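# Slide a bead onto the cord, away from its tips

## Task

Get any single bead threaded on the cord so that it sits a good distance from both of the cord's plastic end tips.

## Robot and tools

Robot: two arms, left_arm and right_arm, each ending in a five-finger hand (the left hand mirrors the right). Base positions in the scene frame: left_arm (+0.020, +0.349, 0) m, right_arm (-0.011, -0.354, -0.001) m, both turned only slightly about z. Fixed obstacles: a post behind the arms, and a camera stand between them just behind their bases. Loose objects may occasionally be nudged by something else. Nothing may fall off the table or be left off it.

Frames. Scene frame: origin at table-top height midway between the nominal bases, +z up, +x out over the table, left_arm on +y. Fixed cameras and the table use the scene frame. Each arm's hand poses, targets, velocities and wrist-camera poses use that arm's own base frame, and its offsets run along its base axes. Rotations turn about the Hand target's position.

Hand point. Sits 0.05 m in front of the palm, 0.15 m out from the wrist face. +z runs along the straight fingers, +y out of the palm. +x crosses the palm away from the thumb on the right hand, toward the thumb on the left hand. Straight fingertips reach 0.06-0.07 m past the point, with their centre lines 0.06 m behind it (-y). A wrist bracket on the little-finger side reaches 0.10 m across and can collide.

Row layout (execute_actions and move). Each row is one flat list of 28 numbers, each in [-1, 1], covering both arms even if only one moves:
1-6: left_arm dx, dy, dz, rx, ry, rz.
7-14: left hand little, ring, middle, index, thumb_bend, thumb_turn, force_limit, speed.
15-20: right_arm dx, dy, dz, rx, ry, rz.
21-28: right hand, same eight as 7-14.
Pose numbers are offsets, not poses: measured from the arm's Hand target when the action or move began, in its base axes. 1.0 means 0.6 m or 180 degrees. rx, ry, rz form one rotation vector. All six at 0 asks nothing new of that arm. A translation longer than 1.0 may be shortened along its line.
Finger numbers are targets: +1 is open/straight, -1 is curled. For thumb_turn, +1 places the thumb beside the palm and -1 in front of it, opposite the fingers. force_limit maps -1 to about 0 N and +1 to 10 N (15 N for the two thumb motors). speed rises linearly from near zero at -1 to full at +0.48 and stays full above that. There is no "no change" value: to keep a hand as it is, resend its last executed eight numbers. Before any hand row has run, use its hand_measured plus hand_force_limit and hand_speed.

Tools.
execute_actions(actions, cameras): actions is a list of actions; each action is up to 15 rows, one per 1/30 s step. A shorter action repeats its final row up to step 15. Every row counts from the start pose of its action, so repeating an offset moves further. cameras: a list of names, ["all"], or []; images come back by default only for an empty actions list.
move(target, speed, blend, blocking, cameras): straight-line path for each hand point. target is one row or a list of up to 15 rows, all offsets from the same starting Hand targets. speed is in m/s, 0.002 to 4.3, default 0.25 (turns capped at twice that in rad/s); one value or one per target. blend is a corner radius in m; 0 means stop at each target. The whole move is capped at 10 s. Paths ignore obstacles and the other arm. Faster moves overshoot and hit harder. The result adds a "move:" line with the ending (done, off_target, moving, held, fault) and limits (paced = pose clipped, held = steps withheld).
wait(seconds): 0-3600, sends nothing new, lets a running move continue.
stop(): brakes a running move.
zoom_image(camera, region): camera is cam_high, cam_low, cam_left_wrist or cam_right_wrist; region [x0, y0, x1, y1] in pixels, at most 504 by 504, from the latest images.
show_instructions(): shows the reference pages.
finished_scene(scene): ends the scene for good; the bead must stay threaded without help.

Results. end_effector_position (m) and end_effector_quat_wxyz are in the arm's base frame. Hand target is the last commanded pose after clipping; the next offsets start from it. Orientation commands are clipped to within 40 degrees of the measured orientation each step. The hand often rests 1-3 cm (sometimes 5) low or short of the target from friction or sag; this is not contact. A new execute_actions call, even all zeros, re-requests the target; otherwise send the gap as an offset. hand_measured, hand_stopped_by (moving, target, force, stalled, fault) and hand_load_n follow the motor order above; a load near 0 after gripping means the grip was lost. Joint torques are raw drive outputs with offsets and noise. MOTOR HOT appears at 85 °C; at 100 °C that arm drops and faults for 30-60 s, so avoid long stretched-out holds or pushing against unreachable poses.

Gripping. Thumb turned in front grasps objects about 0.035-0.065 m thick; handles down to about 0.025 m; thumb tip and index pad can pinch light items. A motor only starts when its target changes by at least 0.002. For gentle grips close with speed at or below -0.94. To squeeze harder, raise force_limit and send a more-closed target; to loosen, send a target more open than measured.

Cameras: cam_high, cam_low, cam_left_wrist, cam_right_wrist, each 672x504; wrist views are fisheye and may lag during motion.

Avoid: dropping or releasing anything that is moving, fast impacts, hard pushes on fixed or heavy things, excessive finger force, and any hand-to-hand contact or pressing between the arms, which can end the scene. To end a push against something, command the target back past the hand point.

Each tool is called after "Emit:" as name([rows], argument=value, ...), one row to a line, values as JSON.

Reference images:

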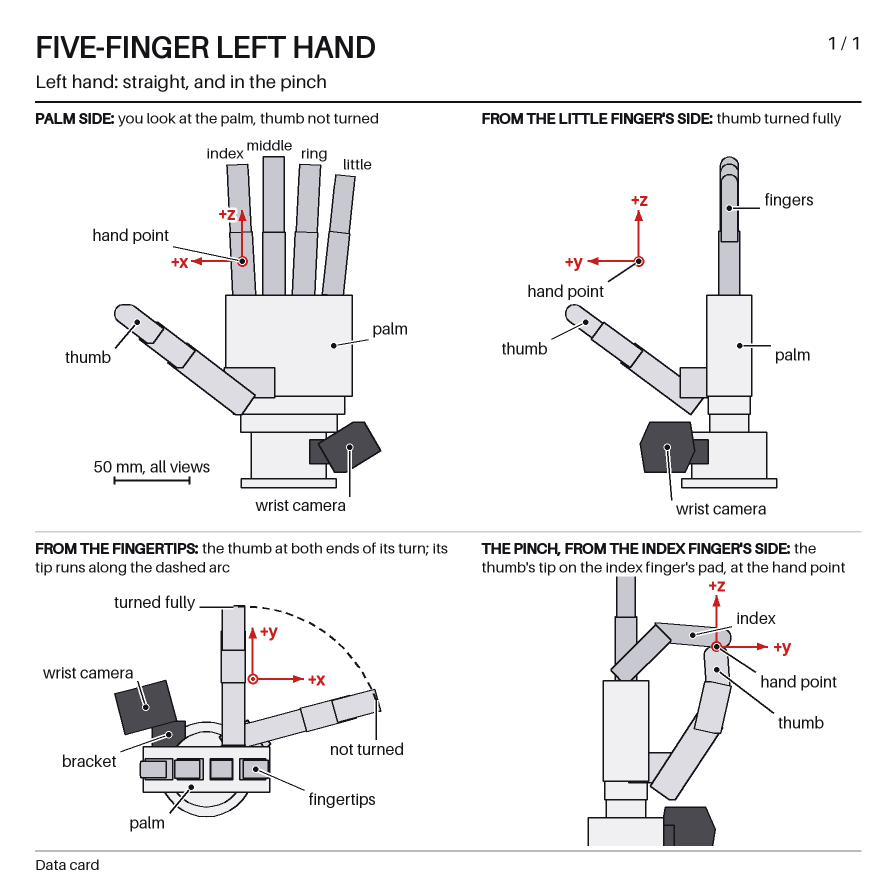

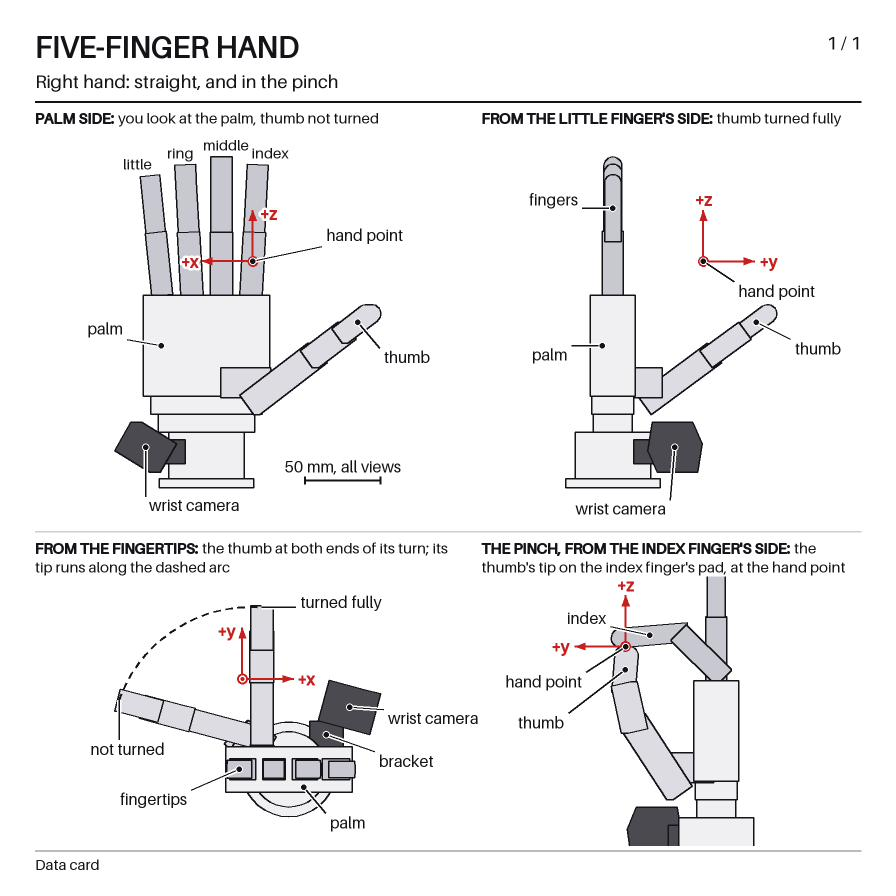

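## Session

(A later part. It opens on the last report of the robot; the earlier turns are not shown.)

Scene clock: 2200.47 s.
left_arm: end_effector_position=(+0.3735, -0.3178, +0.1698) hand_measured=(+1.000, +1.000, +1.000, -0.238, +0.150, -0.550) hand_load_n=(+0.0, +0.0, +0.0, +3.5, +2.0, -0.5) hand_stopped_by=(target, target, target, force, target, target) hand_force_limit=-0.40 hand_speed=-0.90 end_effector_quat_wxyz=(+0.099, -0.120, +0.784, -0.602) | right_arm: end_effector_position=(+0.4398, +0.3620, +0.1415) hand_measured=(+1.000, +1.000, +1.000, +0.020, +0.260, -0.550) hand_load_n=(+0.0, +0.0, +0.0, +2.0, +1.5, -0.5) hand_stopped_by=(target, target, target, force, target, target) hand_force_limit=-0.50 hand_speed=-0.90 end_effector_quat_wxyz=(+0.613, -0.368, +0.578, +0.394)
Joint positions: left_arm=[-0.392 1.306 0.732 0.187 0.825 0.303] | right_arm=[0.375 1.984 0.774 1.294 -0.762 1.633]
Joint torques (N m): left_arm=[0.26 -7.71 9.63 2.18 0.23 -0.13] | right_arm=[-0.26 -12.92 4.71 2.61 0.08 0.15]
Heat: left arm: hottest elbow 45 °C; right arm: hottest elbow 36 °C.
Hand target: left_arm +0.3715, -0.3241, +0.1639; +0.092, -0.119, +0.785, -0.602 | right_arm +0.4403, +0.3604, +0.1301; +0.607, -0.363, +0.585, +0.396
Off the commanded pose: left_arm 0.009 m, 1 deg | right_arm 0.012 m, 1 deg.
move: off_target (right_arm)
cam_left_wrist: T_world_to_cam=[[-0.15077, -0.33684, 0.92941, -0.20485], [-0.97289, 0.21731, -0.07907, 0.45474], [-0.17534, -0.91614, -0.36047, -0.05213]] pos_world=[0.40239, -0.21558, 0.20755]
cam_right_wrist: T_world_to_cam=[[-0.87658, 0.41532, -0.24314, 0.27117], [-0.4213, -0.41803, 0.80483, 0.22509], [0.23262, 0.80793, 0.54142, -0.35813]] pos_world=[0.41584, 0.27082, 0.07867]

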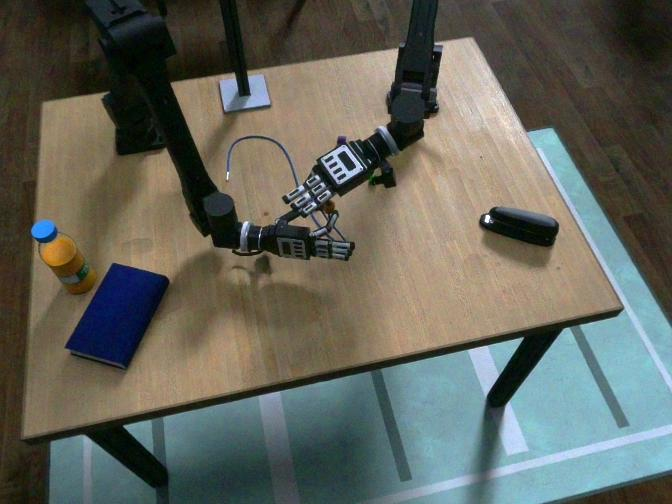

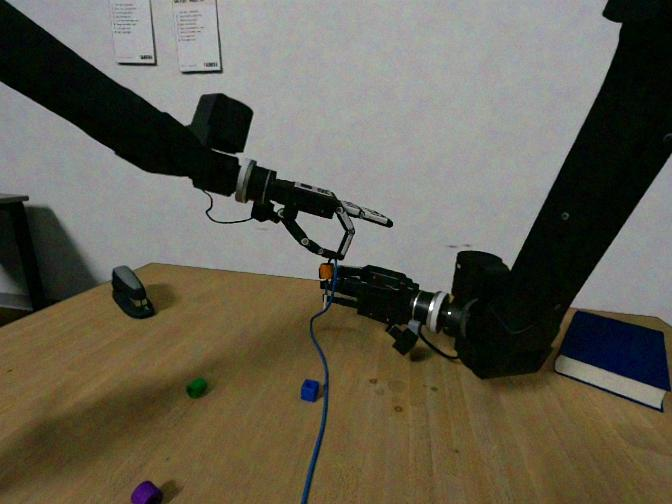

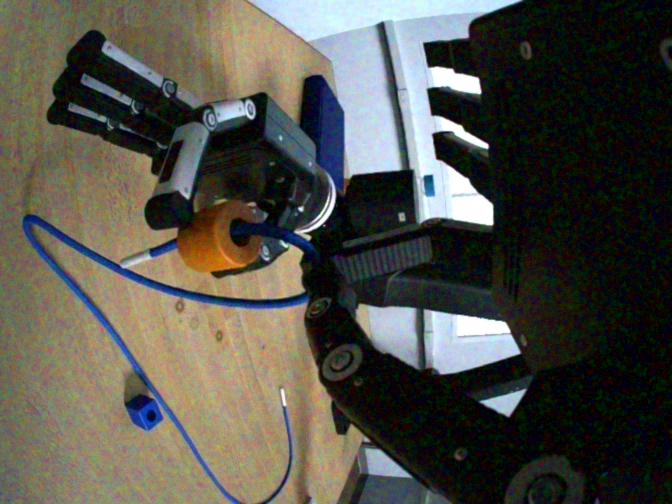

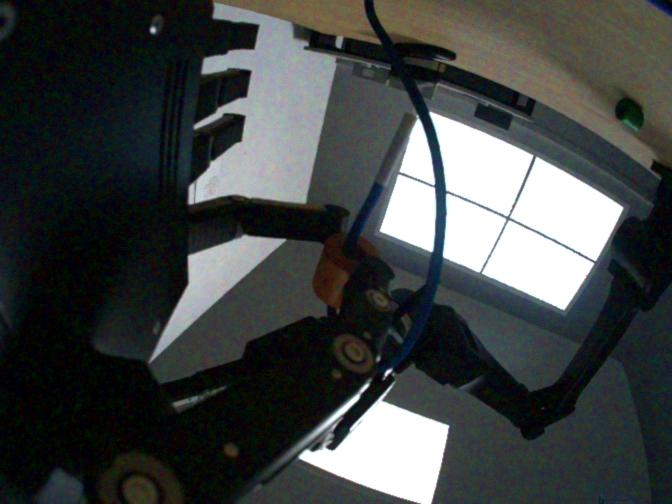

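Emit:
move(target=[0,0,0,0,0,0, 1,1,1,-0.35,0.15,-0.55,-0.4,-0.9, -0.0217,0,0,0,0,0, 1,1,1,-0.1,0.26,-0.55,-0.5,-0.9], speed=0.03, cameras=["cam_left_wrist","cam_low","cam_right_wrist"])

Emit:
zoom_image(camera="cam_left_wrist", region=[80, 160, 380, 340])

Emit:
zoom_image(camera="cam_low", region=[260, 160, 400, 340])

Scene clock: 2292.63 s.
left_arm: end_effector_position=(+0.3735, -0.3178, +0.1698) hand_measured=(+1.000, +1.000, +1.000, -0.238, +0.150, -0.550) hand_load_n=(+0.0, +0.0, +0.0, +3.5, +2.0, -0.5) hand_stopped_by=(target, target, target, force, target, target) hand_force_limit=-0.40 hand_speed=-0.90 end_effector_quat_wxyz=(+0.099, -0.120, +0.784, -0.602) | right_arm: end_effector_position=(+0.4331, +0.3584, +0.1374) hand_measured=(+1.000, +1.000, +1.000, +0.020, +0.260, -0.550) hand_load_n=(+0.0, +0.0, +0.0, +1.5, +1.0, -0.5) hand_stopped_by=(target, target, target, force, target, target) hand_force_limit=-0.50 hand_speed=-0.90 end_effector_quat_wxyz=(+0.613, -0.365, +0.581, +0.392)
Joint positions: left_arm=[-0.392 1.306 0.732 0.187 0.825 0.303] | right_arm=[0.375 1.984 0.747 1.316 -0.752 1.633]
Joint torques (N m): left_arm=[0.26 -7.47 9.59 2.15 0.24 -0.14] | right_arm=[0.56 -13.68 3.81 2.63 0.11 0.13]
Motor temperatures (°C): left_arm=[22 34 41 23 24 24] | right_arm=[23 28 31 25 24 26]
Heat: left arm: hottest elbow 41 °C; right arm: hottest elbow 31 °C.
Hand target: left_arm +0.3715, -0.3241, +0.1638; +0.092, -0.119, +0.785, -0.602 | right_arm +0.4274, +0.3604, +0.1301; +0.607, -0.363, +0.585, +0.397
Off the commanded pose: left_arm 0.009 m, 1 deg | right_arm 0.010 m, 1 deg.
move: done
cam_left_wrist: T_world_to_cam=[[-0.15077, -0.33684, 0.92941, -0.20485], [-0.97289, 0.21731, -0.07907, 0.45474], [-0.17534, -0.91614, -0.36047, -0.05213]] pos_world=[0.40239, -0.21558, 0.20755]
cam_right_wrist: T_world_to_cam=[[-0.87379, 0.42336, -0.2393, 0.26127], [-0.42128, -0.41317, 0.80735, 0.22198], [0.24293, 0.80627, 0.53937, -0.35497]] pos_world=[0.40804, 0.26731, 0.07476]
Images, in order (width x height): cam_low 672x504, cam_left_wrist 672x504, cam_right_wrist 672x504.

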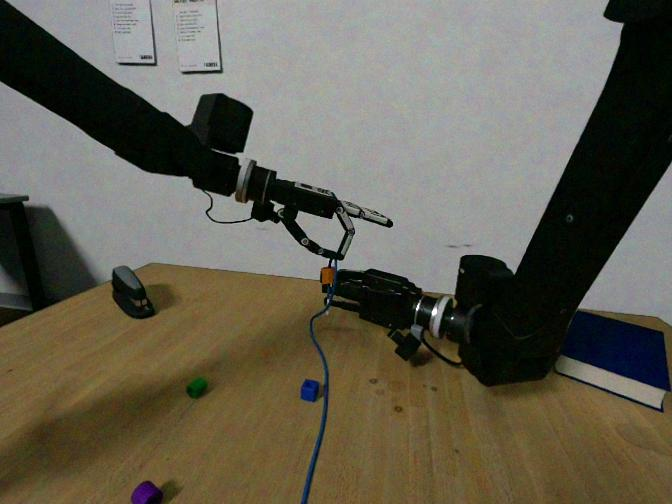

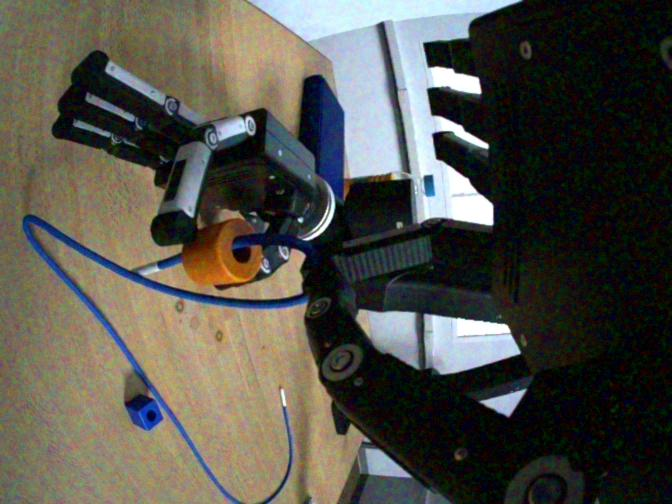

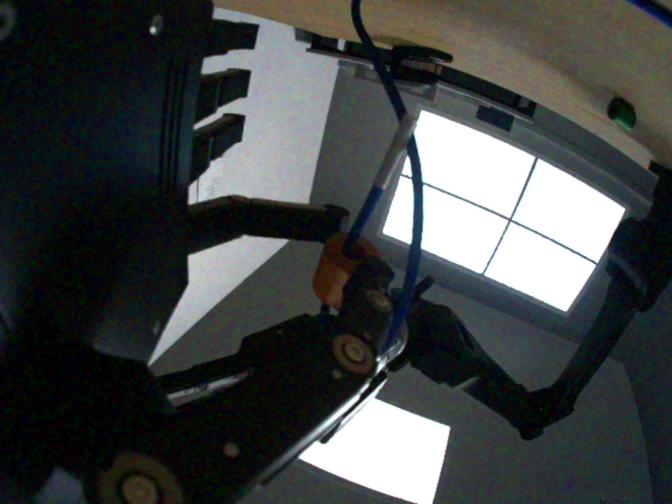

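Scaled by 1.680 from the camera's image (finer frame: 960x720).

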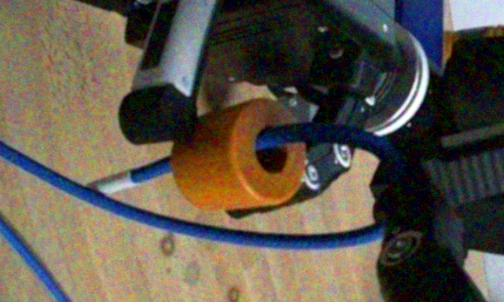

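Scaled by 2.800 from the camera's image (finer frame: 960x720).

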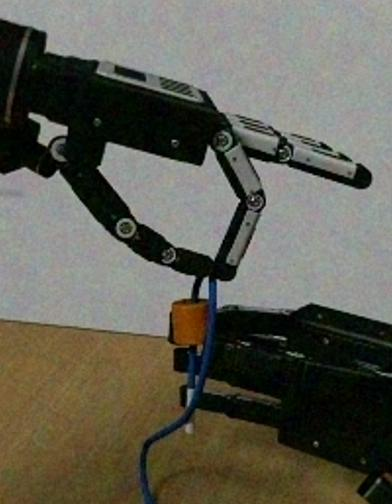

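Emit:
move(target=[0,0,-0.01,0,0,0, 1,1,1,-0.35,0.15,-0.55,-0.4,-0.9, -0.01,0.0167,0,0,0,0, 1,1,1,-0.1,0.26,-0.55,-0.5,-0.9], speed=0.03, cameras=["cam_left_wrist","cam_low","cam_right_wrist"])

Emit:
zoom_image(camera="cam_left_wrist", region=[80, 160, 380, 340])

Emit:
zoom_image(camera="cam_low", region=[260, 160, 400, 340])

Scene clock: 2301.97 s.
left_arm: end_effector_position=(+0.3737, -0.3178, +0.1642) hand_measured=(+1.000, +1.000, +1.000, -0.238, +0.150, -0.550) hand_load_n=(+0.0, +0.0, +0.0, +3.5, +2.0, -0.5) hand_stopped_by=(target, target, target, force, target, target) hand_force_limit=-0.40 hand_speed=-0.90 end_effector_quat_wxyz=(+0.099, -0.120, +0.783, -0.602) | right_arm: end_effector_position=(+0.4275, +0.3683, +0.1367) hand_measured=(+1.000, +1.000, +1.000, +0.020, +0.260, -0.550) hand_load_n=(+0.0, +0.0, +0.0, +1.5, +1.0, -0.5) hand_stopped_by=(target, target, target, force, target, target) hand_force_limit=-0.50 hand_speed=-0.90 end_effector_quat_wxyz=(+0.612, -0.364, +0.582, +0.392)
Joint positions: left_arm=[-0.392 1.317 0.723 0.206 0.825 0.303] | right_arm=[0.402 1.984 0.743 1.317 -0.725 1.633]
Joint torques (N m): left_arm=[0.26 -7.53 9.55 2.09 0.23 -0.12] | right_arm=[0.67 -13.74 3.77 2.65 0.1 0.1]
Heat: left arm: hottest elbow 41 °C; right arm: hottest elbow 31 °C.
Hand target: left_arm +0.3715, -0.3241, +0.1578; +0.092, -0.119, +0.785, -0.602 | right_arm +0.4214, +0.3704, +0.1303; +0.607, -0.363, +0.585, +0.396
Off the commanded pose: left_arm 0.009 m, 1 deg | right_arm 0.009 m, 1 deg.
move: done
cam_left_wrist: T_world_to_cam=[[-0.15135, -0.33652, 0.92943, -0.19937], [-0.97284, 0.21731, -0.07974, 0.45453], [-0.17514, -0.91626, -0.36027, -0.05437]] pos_world=[0.40249, -0.21568, 0.20195]
cam_right_wrist: T_world_to_cam=[[-0.87435, 0.42416, -0.23578, 0.25155], [-0.41862, -0.41347, 0.80858, 0.22316], [0.24548, 0.80569, 0.53908, -0.36209]] pos_world=[0.40225, 0.27731, 0.07406]
Images, in order (width x height): cam_low 672x504, cam_left_wrist 672x504, cam_right_wrist 672x504.

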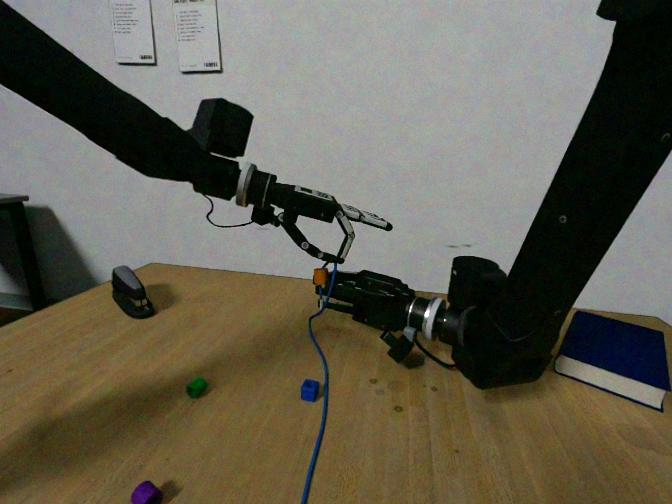

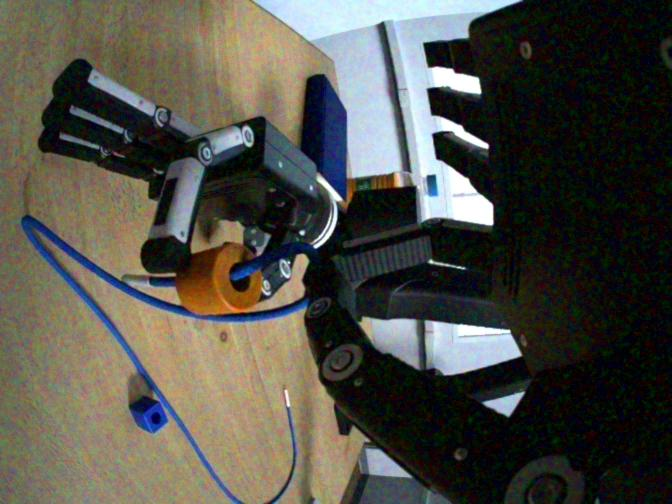

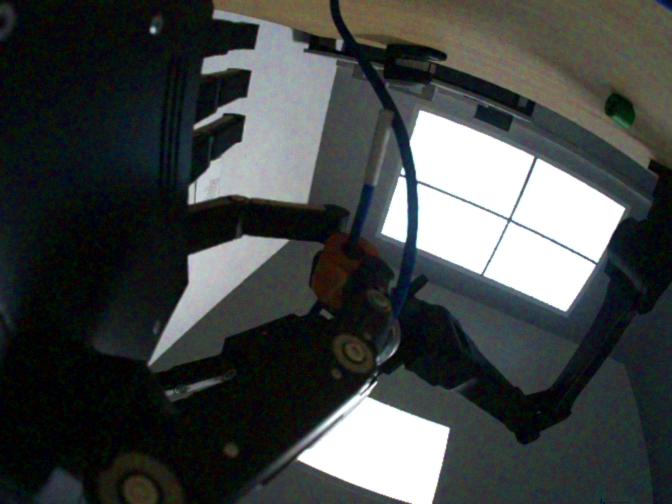

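Scaled by 1.680 from the camera's image (finer frame: 960x720).

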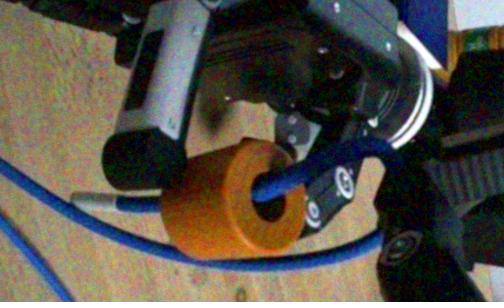

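Scaled by 2.800 from the camera's image (finer frame: 960x720).

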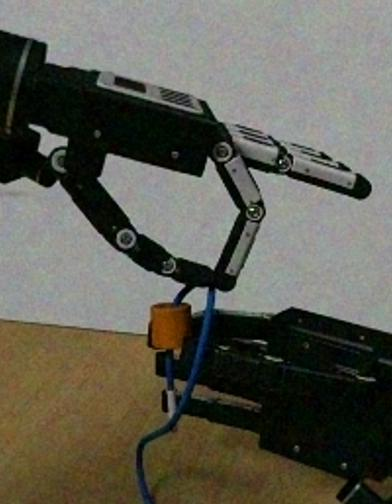

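Emit:
move(target=[0,0,0,0,0,0, 1,1,1,-0.35,0.15,-0.55,-0.4,-0.9, -0.005,-0.02,0,0,0,0, 1,1,1,-0.1,0.26,-0.55,-0.5,-0.9], speed=0.03, cameras=["cam_left_wrist","cam_low","cam_right_wrist"])

Emit:
zoom_image(camera="cam_left_wrist", region=[80, 160, 380, 340])

Emit:
zoom_image(camera="cam_low", region=[260, 160, 400, 340])

Scene clock: 2310.77 s.
left_arm: end_effector_position=(+0.3737, -0.3178, +0.1642) hand_measured=(+1.000, +1.000, +1.000, -0.238, +0.150, -0.550) hand_load_n=(+0.0, +0.0, +0.0, +3.5, +2.0, -0.5) hand_stopped_by=(target, target, target, force, target, target) hand_force_limit=-0.40 hand_speed=-0.90 end_effector_quat_wxyz=(+0.099, -0.120, +0.783, -0.602) | right_arm: end_effector_position=(+0.4185, +0.3646, +0.1331) hand_measured=(+1.000, +1.000, +1.000, +0.020, +0.260, -0.550) hand_load_n=(+0.0, +0.0, +0.0, +2.0, +1.0, -0.5) hand_stopped_by=(target, target, target, force, target, target) hand_force_limit=-0.50 hand_speed=-0.90 end_effector_quat_wxyz=(+0.608, -0.368, +0.582, +0.396)
Joint positions: left_arm=[-0.392 1.317 0.723 0.206 0.825 0.303] | right_arm=[0.398 1.984 0.722 1.333 -0.742 1.633]
Joint torques (N m): left_arm=[0.21 -7.59 9.54 2.15 0.23 -0.13] | right_arm=[-1.03 -14.04 3.58 2.66 -0.13 0.11]
Heat: left arm: hottest elbow 40 °C; right arm: hottest elbow 31 °C.
Hand target: left_arm +0.3715, -0.3241, +0.1578; +0.092, -0.119, +0.785, -0.602 | right_arm +0.4183, +0.3585, +0.1302; +0.607, -0.363, +0.585, +0.397
Off the commanded pose: left_arm 0.009 m, 1 deg | right_arm 0.007 m, 1 deg.
move: done
cam_left_wrist: T_world_to_cam=[[-0.15135, -0.33652, 0.92943, -0.19937], [-0.97284, 0.21731, -0.07974, 0.45453], [-0.17514, -0.91626, -0.36027, -0.05437]] pos_world=[0.40249, -0.21568, 0.20195]
cam_right_wrist: T_world_to_cam=[[-0.88102, 0.41144, -0.2335, 0.25143], [-0.40967, -0.41668, 0.81151, 0.21778], [0.23659, 0.81061, 0.53566, -0.35261]] pos_world=[0.39416, 0.27313, 0.07085]
Images, in order (width x height): cam_low 672x504, cam_left_wrist 672x504, cam_right_wrist 672x504.

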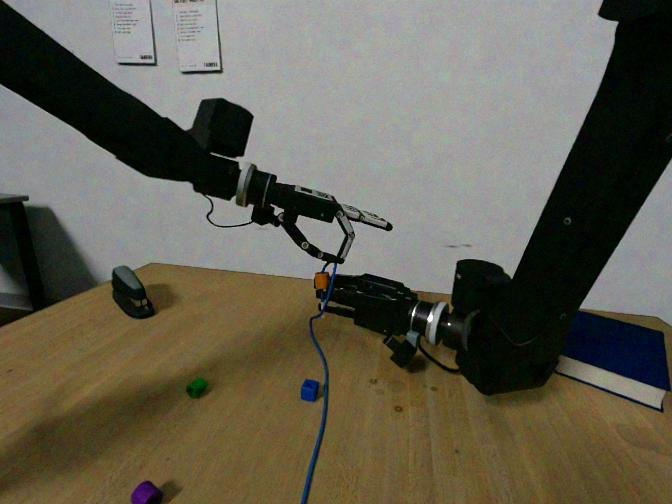

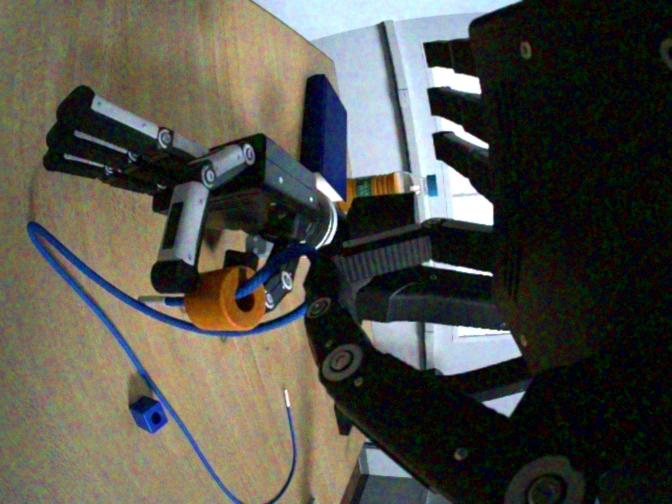

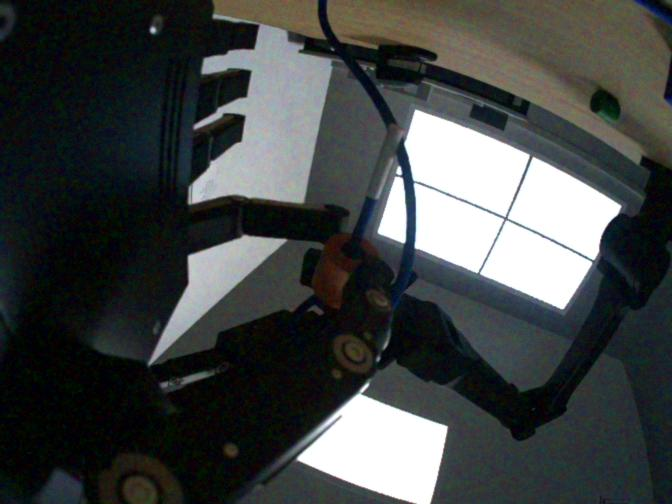

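Scaled by 1.680 from the camera's image (finer frame: 960x720).

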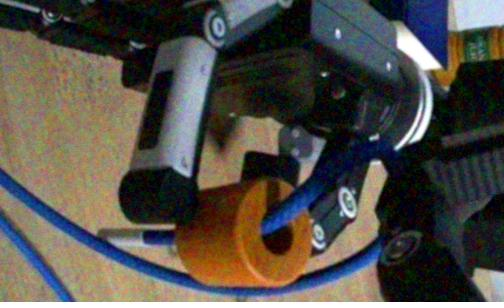

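Scaled by 2.800 from the camera's image (finer frame: 960x720).

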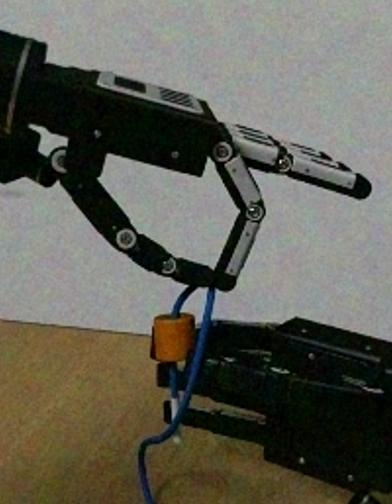

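Emit:
move(target=[0,0,-0.0117,0,0,0, 1,1,1,-0.35,0.15,-0.55,-0.4,-0.9, 0,-0.02,0,0,0,0, 1,1,1,-0.1,0.26,-0.55,-0.5,-0.9], speed=0.03, cameras=["cam_left_wrist","cam_low","cam_right_wrist"])

Emit:
zoom_image(camera="cam_left_wrist", region=[80, 160, 380, 340])

Emit:
zoom_image(camera="cam_low", region=[260, 180, 400, 360])

Scene clock: 2347.43 s.
left_arm: end_effector_position=(+0.3739, -0.3179, +0.1575) hand_measured=(+1.000, +1.000, +1.000, -0.238, +0.150, -0.550) hand_load_n=(+0.0, +0.0, +0.0, +3.5, +2.0, -0.5) hand_stopped_by=(target, target, target, force, target, target) hand_force_limit=-0.40 hand_speed=-0.90 end_effector_quat_wxyz=(+0.100, -0.120, +0.783, -0.602) | right_arm: end_effector_position=(+0.4190, +0.3520, +0.1309) hand_measured=(+1.000, +1.000, +1.000, +0.020, +0.260, -0.550) hand_load_n=(+0.0, +0.0, +0.0, +2.0, +1.0, -0.5) hand_stopped_by=(target, target, target, force, target, target) hand_force_limit=-0.50 hand_speed=-0.90 end_effector_quat_wxyz=(+0.607, -0.368, +0.583, +0.395)
Joint positions: left_arm=[-0.392 1.33 0.714 0.23 0.825 0.303] | right_arm=[0.371 1.984 0.709 1.344 -0.769 1.633]
Joint torques (N m): left_arm=[0.15 -7.77 9.33 2.21 0.23 -0.12] | right_arm=[-0.79 -14.39 3.51 2.63 -0.11 0.16]
Heat: left arm: hottest elbow 38 °C; right arm: hottest elbow 30 °C.
Hand target: left_arm +0.3715, -0.3241, +0.1509; +0.092, -0.119, +0.785, -0.602 | right_arm +0.4183, +0.3464, +0.1301; +0.607, -0.363, +0.585, +0.397
Off the commanded pose: left_arm 0.009 m, 1 deg | right_arm 0.006 m, 1 deg.
move: done
cam_left_wrist: T_world_to_cam=[[-0.15207, -0.33627, 0.92941, -0.19276], [-0.97278, 0.21727, -0.08056, 0.45432], [-0.17484, -0.91636, -0.36016, -0.05691]] pos_world=[0.40269, -0.21568, 0.19526]
cam_right_wrist: T_world_to_cam=[[-0.88086, 0.41186, -0.23337, 0.25629], [-0.40905, -0.41407, 0.81316, 0.21312], [0.23827, 0.81174, 0.53321, -0.34215]] pos_world=[0.39446, 0.26043, 0.06895]
Images, in order (width x height): cam_low 672x504, cam_left_wrist 672x504, cam_right_wrist 672x504.

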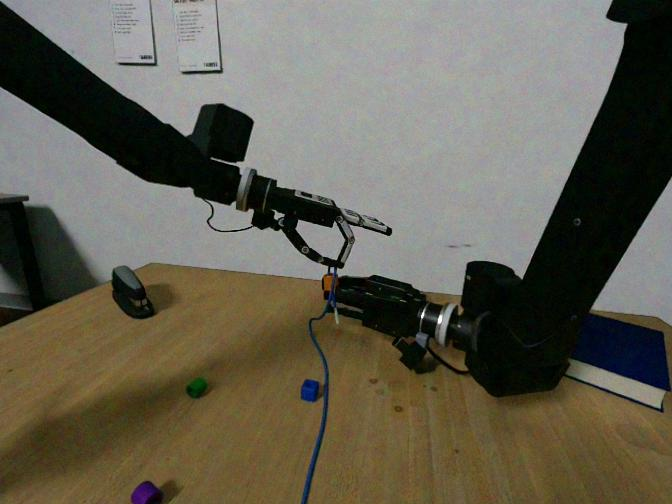

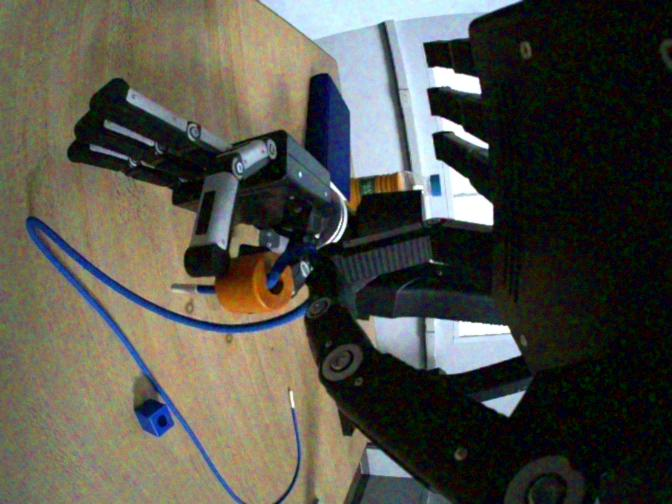

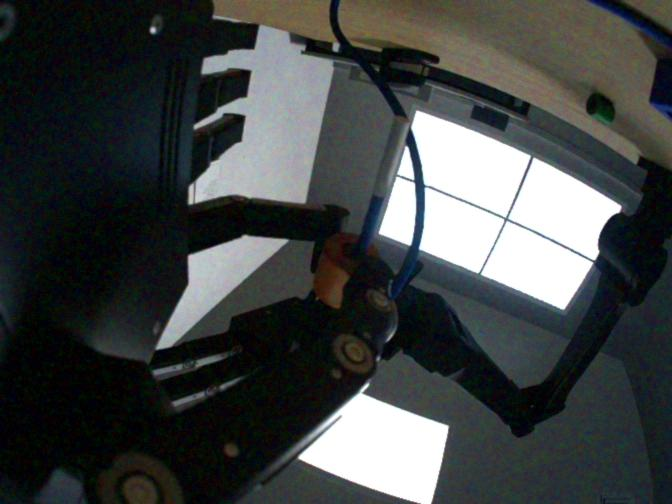

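Scaled by 1.680 from the camera's image (finer frame: 960x720).

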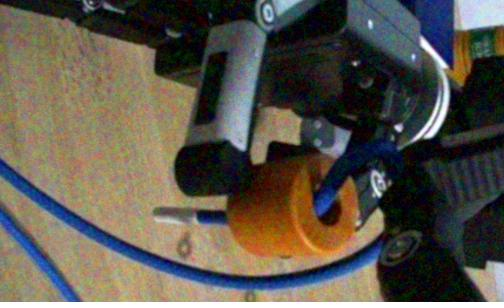

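Scaled by 2.800 from the camera's image (finer frame: 960x720).

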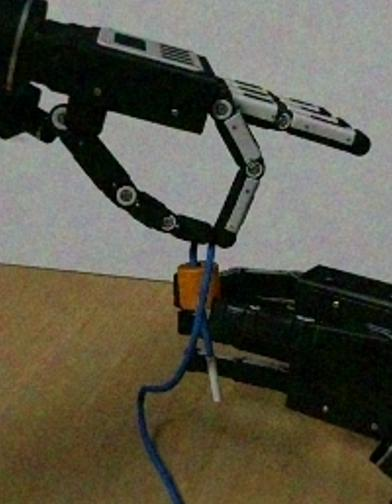

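Emit:
move(target=[-0.04,0.005,0,0,0,0, 1,1,1,-0.35,0.15,-0.55,-0.4,-0.9, 0,0,0,0,0,0, 1,1,1,-0.1,0.26,-0.55,-0.5,-0.9], speed=0.03, cameras=["cam_left_wrist","cam_low","cam_right_wrist"])

Emit:
zoom_image(camera="cam_left_wrist", region=[80, 160, 380, 340])

Emit:
zoom_image(camera="cam_low", region=[260, 180, 400, 360])

Scene clock: 2390.20 s.
left_arm: end_effector_position=(+0.3512, -0.3152, +0.1434) hand_measured=(+1.000, +1.000, +1.000, -0.238, +0.150, -0.550) hand_load_n=(+0.0, +0.0, +0.0, +3.5, +2.5, -0.5) hand_stopped_by=(target, target, target, force, target, target) hand_force_limit=-0.40 hand_speed=-0.90 end_effector_quat_wxyz=(+0.089, -0.128, +0.788, -0.595) | right_arm: end_effector_position=(+0.4190, +0.3520, +0.1309) hand_measured=(+1.000, +1.000, +1.000, +0.020, +0.260, -0.550) hand_load_n=(+0.0, +0.0, +0.0, +0.5, +0.0, +0.0) hand_stopped_by=(target, target, target, force, target, target) hand_force_limit=-0.50 hand_speed=-0.90 end_effector_quat_wxyz=(+0.607, -0.368, +0.583, +0.395)
Joint positions: left_arm=[-0.41 1.3 0.655 0.234 0.808 0.293] | right_arm=[0.371 1.984 0.709 1.344 -0.769 1.633]
Joint torques (N m): left_arm=[0.32 -9.47 9.14 2.15 0.22 -0.13] | right_arm=[-1.08 -14.33 3.43 2.66 -0.11 0.15]
Heat: left arm: hottest elbow 40 °C; right arm: hottest elbow 30 °C.
Hand target: left_arm +0.3476, -0.3210, +0.1510; +0.093, -0.119, +0.784, -0.602 | right_arm +0.4183, +0.3464, +0.1301; +0.607, -0.363, +0.585, +0.397
Off the commanded pose: left_arm 0.010 m, 1 deg | right_arm 0.006 m, 1 deg.
move: done
cam_left_wrist: T_world_to_cam=[[-0.12521, -0.34792, 0.92913, -0.1953], [-0.97477, 0.21755, -0.04989, 0.42695], [-0.18477, -0.91193, -0.36638, -0.05772]] pos_world=[0.38106, -0.21347, 0.18162]
cam_right_wrist: T_world_to_cam=[[-0.88086, 0.41186, -0.23337, 0.25629], [-0.40905, -0.41407, 0.81316, 0.21312], [0.23827, 0.81174, 0.53321, -0.34215]] pos_world=[0.39446, 0.26043, 0.06895]
Images, in order (width x height): cam_low 672x504, cam_left_wrist 672x504, cam_right_wrist 672x504.

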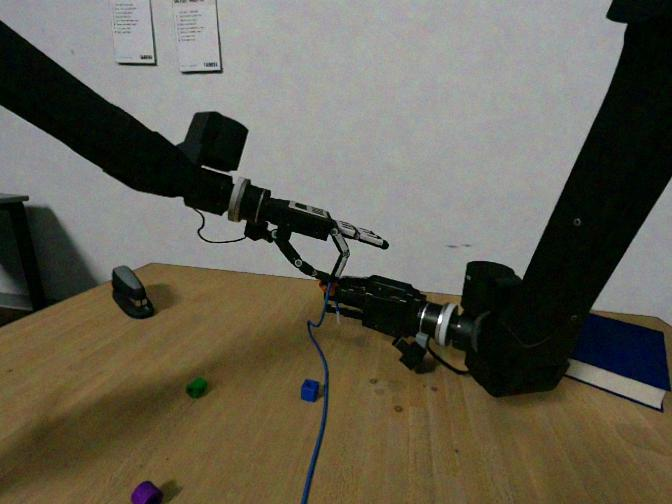

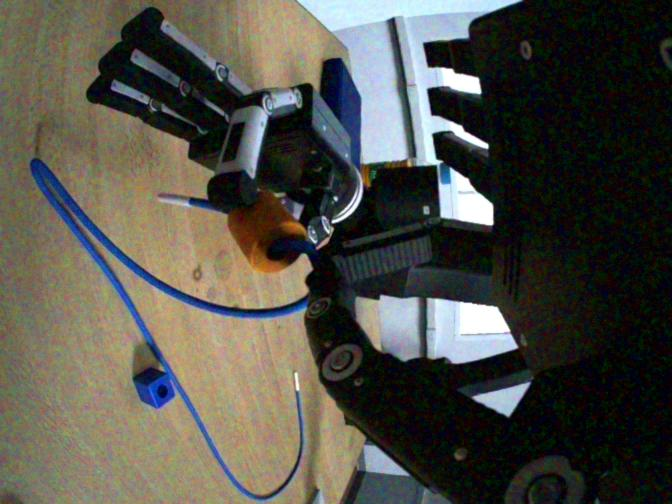

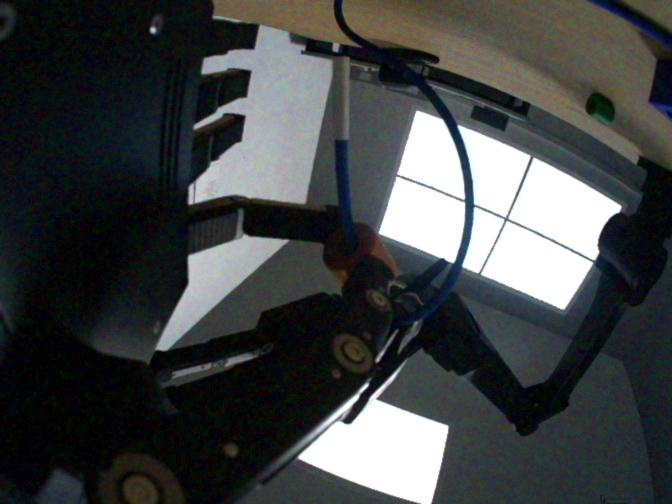

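Scaled by 1.680 from the camera's image (finer frame: 960x720).

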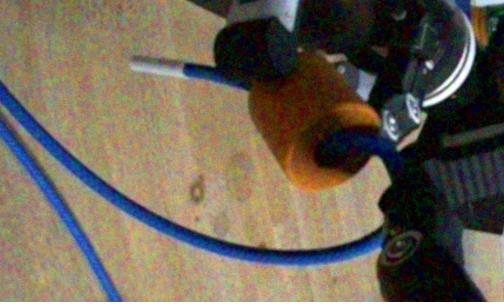

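Scaled by 2.800 from the camera's image (finer frame: 960x720).

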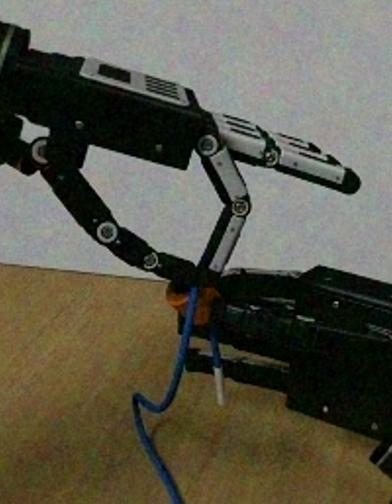

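Emit:
move(target=[0,0,0,0,0,0, 1,1,1,-0.35,0.15,-0.55,-0.4,-0.9, 0,0,0,0,0,0, 1,1,1,-0.15,0.26,-0.55,-0.5,-0.9], speed=0.03, cameras=["cam_right_wrist"])

Emit:
zoom_image(camera="cam_right_wrist", region=[260, 180, 460, 400])

Scene clock: 2400.33 s.
left_arm: end_effector_position=(+0.3512, -0.3152, +0.1434) hand_measured=(+1.000, +1.000, +1.000, -0.238, +0.150, -0.550) hand_load_n=(+0.0, +0.0, +0.0, +3.5, +2.0, -1.0) hand_stopped_by=(target, target, target, force, target, target) hand_force_limit=-0.40 hand_speed=-0.90 end_effector_quat_wxyz=(+0.089, -0.128, +0.788, -0.595) | right_arm: end_effector_position=(+0.4190, +0.3520, +0.1309) hand_measured=(+1.000, +1.000, +1.000, -0.006, +0.260, -0.550) hand_load_n=(+0.0, +0.0, +0.0, +3.5, +2.5, -0.5) hand_stopped_by=(target, target, target, force, target, target) hand_force_limit=-0.50 hand_speed=-0.90 end_effector_quat_wxyz=(+0.607, -0.368, +0.583, +0.396)
Joint positions: left_arm=[-0.41 1.3 0.655 0.234 0.808 0.293] | right_arm=[0.371 1.984 0.709 1.344 -0.769 1.633]
Joint torques (N m): left_arm=[0.03 -9.64 9.18 2.17 0.24 -0.13] | right_arm=[-0.73 -14.45 3.48 2.61 -0.11 0.16]
Heat: left arm: hottest elbow 39 °C; right arm: hottest shoulder 29 °C.
Hand target: left_arm +0.3476, -0.3210, +0.1510; +0.093, -0.119, +0.784, -0.602 | right_arm +0.4183, +0.3464, +0.1302; +0.607, -0.363, +0.585, +0.397
Off the commanded pose: left_arm 0.010 m, 1 deg | right_arm 0.006 m, 1 deg.
move: done
cam_right_wrist: T_world_to_cam=[[-0.88096, 0.41188, -0.23296, 0.2563], [-0.40871, -0.4142, 0.81326, 0.21301], [0.23847, 0.81166, 0.53323, -0.34222]] pos_world=[0.39446, 0.26043, 0.06895]

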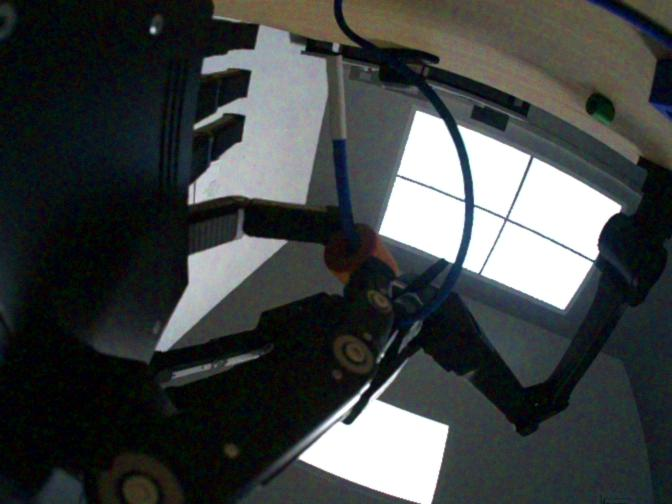

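Scaled by 2.291 from the camera's image (finer frame: 960x720).

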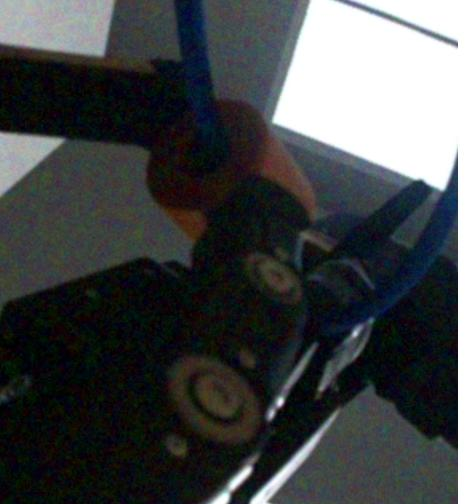

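Emit:
move(target=[-0.005,0,0.0333,0,0,0, 1,1,1,-0.35,0.15,-0.55,-0.4,-0.9, 0,0,0,0,0,0, 1,1,1,-0.15,0.26,-0.55,-0.5,-0.9], speed=0.03, cameras=["cam_left_wrist","cam_low","cam_right_wrist"])

Emit:
zoom_image(camera="cam_left_wrist", region=[80, 160, 380, 340])

Emit:
zoom_image(camera="cam_low", region=[260, 180, 400, 360])

Scene clock: 2418.83 s.
left_arm: end_effector_position=(+0.3437, -0.3133, +0.1561) hand_measured=(+1.000, +1.000, +1.000, -0.238, +0.150, -0.550) hand_load_n=(-0.5, +0.0, +0.0, +3.5, +2.0, -1.0) hand_stopped_by=(target, target, target, force, target, target) hand_force_limit=-0.40 hand_speed=-0.90 end_effector_quat_wxyz=(+0.089, -0.128, +0.788, -0.595) | right_arm: end_effector_position=(+0.4190, +0.3520, +0.1309) hand_measured=(+1.000, +1.000, +1.000, -0.006, +0.260, -0.550) hand_load_n=(+0.0, +0.0, +0.0, +3.5, +2.0, +0.0) hand_stopped_by=(target, target, target, force, target, target) hand_force_limit=-0.50 hand_speed=-0.90 end_effector_quat_wxyz=(+0.607, -0.368, +0.583, +0.396)
Joint positions: left_arm=[-0.413 1.253 0.655 0.188 0.805 0.291] | right_arm=[0.371 1.984 0.709 1.344 -0.769 1.633]
Joint torques (N m): left_arm=[0.03 -8.88 11.49 1.25 0.24 -0.14] | right_arm=[-0.79 -14.27 3.38 2.63 -0.09 0.15]
Heat: left arm: hottest elbow 38 °C; right arm: hottest shoulder 29 °C.
Hand target: left_arm +0.3446, -0.3211, +0.1709; +0.092, -0.119, +0.784, -0.602 | right_arm +0.4183, +0.3464, +0.1301; +0.607, -0.363, +0.585, +0.397
Off the commanded pose: left_arm 0.017 m, 1 deg | right_arm 0.006 m, 1 deg.
move: off_target (left_arm)
cam_left_wrist: T_world_to_cam=[[-0.12464, -0.34794, 0.92919, -0.20752], [-0.97481, 0.21753, -0.04931, 0.41975], [-0.18497, -0.91193, -0.36629, -0.0527]] pos_world=[0.37356, -0.21157, 0.19422]
cam_right_wrist: T_world_to_cam=[[-0.88096, 0.41188, -0.23296, 0.2563], [-0.40871, -0.4142, 0.81326, 0.21301], [0.23847, 0.81166, 0.53323, -0.34222]] pos_world=[0.39446, 0.26043, 0.06895]
Images, in order (width x height): cam_low 672x504, cam_left_wrist 672x504, cam_right_wrist 672x504.

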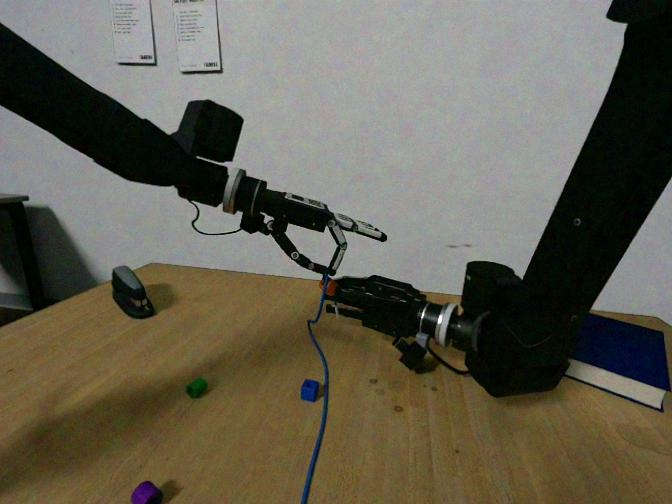

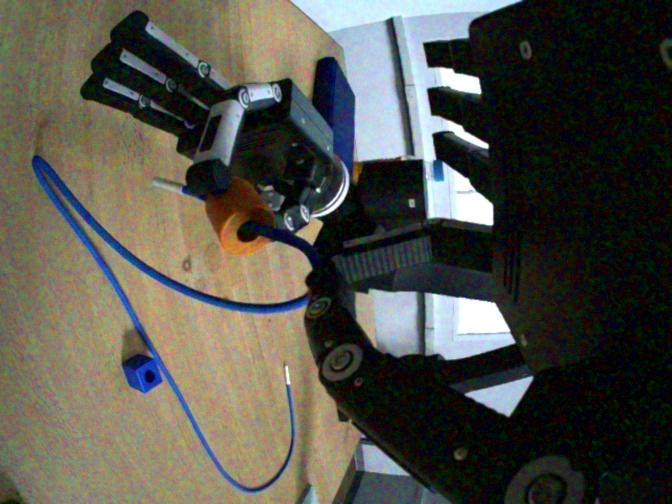

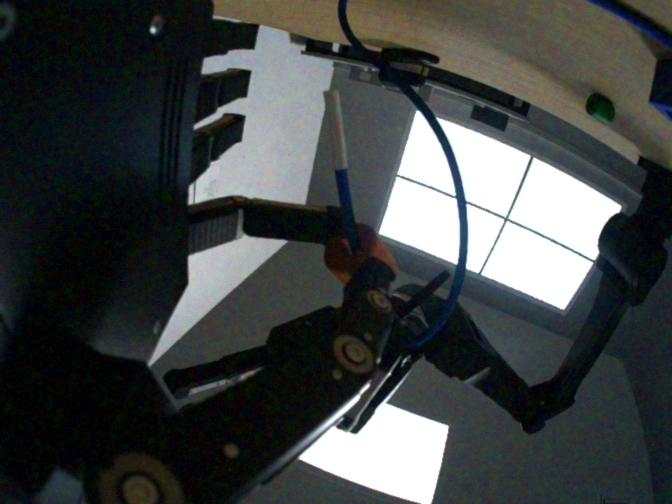

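Scaled by 1.680 from the camera's image (finer frame: 960x720).

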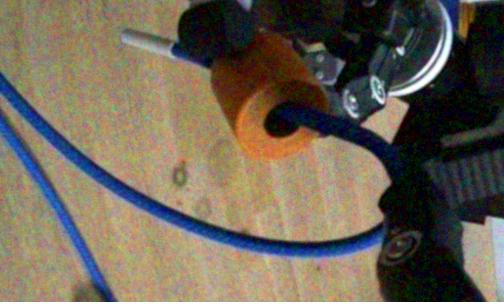

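Scaled by 2.800 from the camera's image (finer frame: 960x720).

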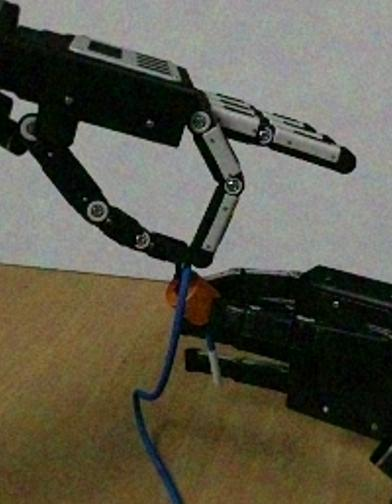

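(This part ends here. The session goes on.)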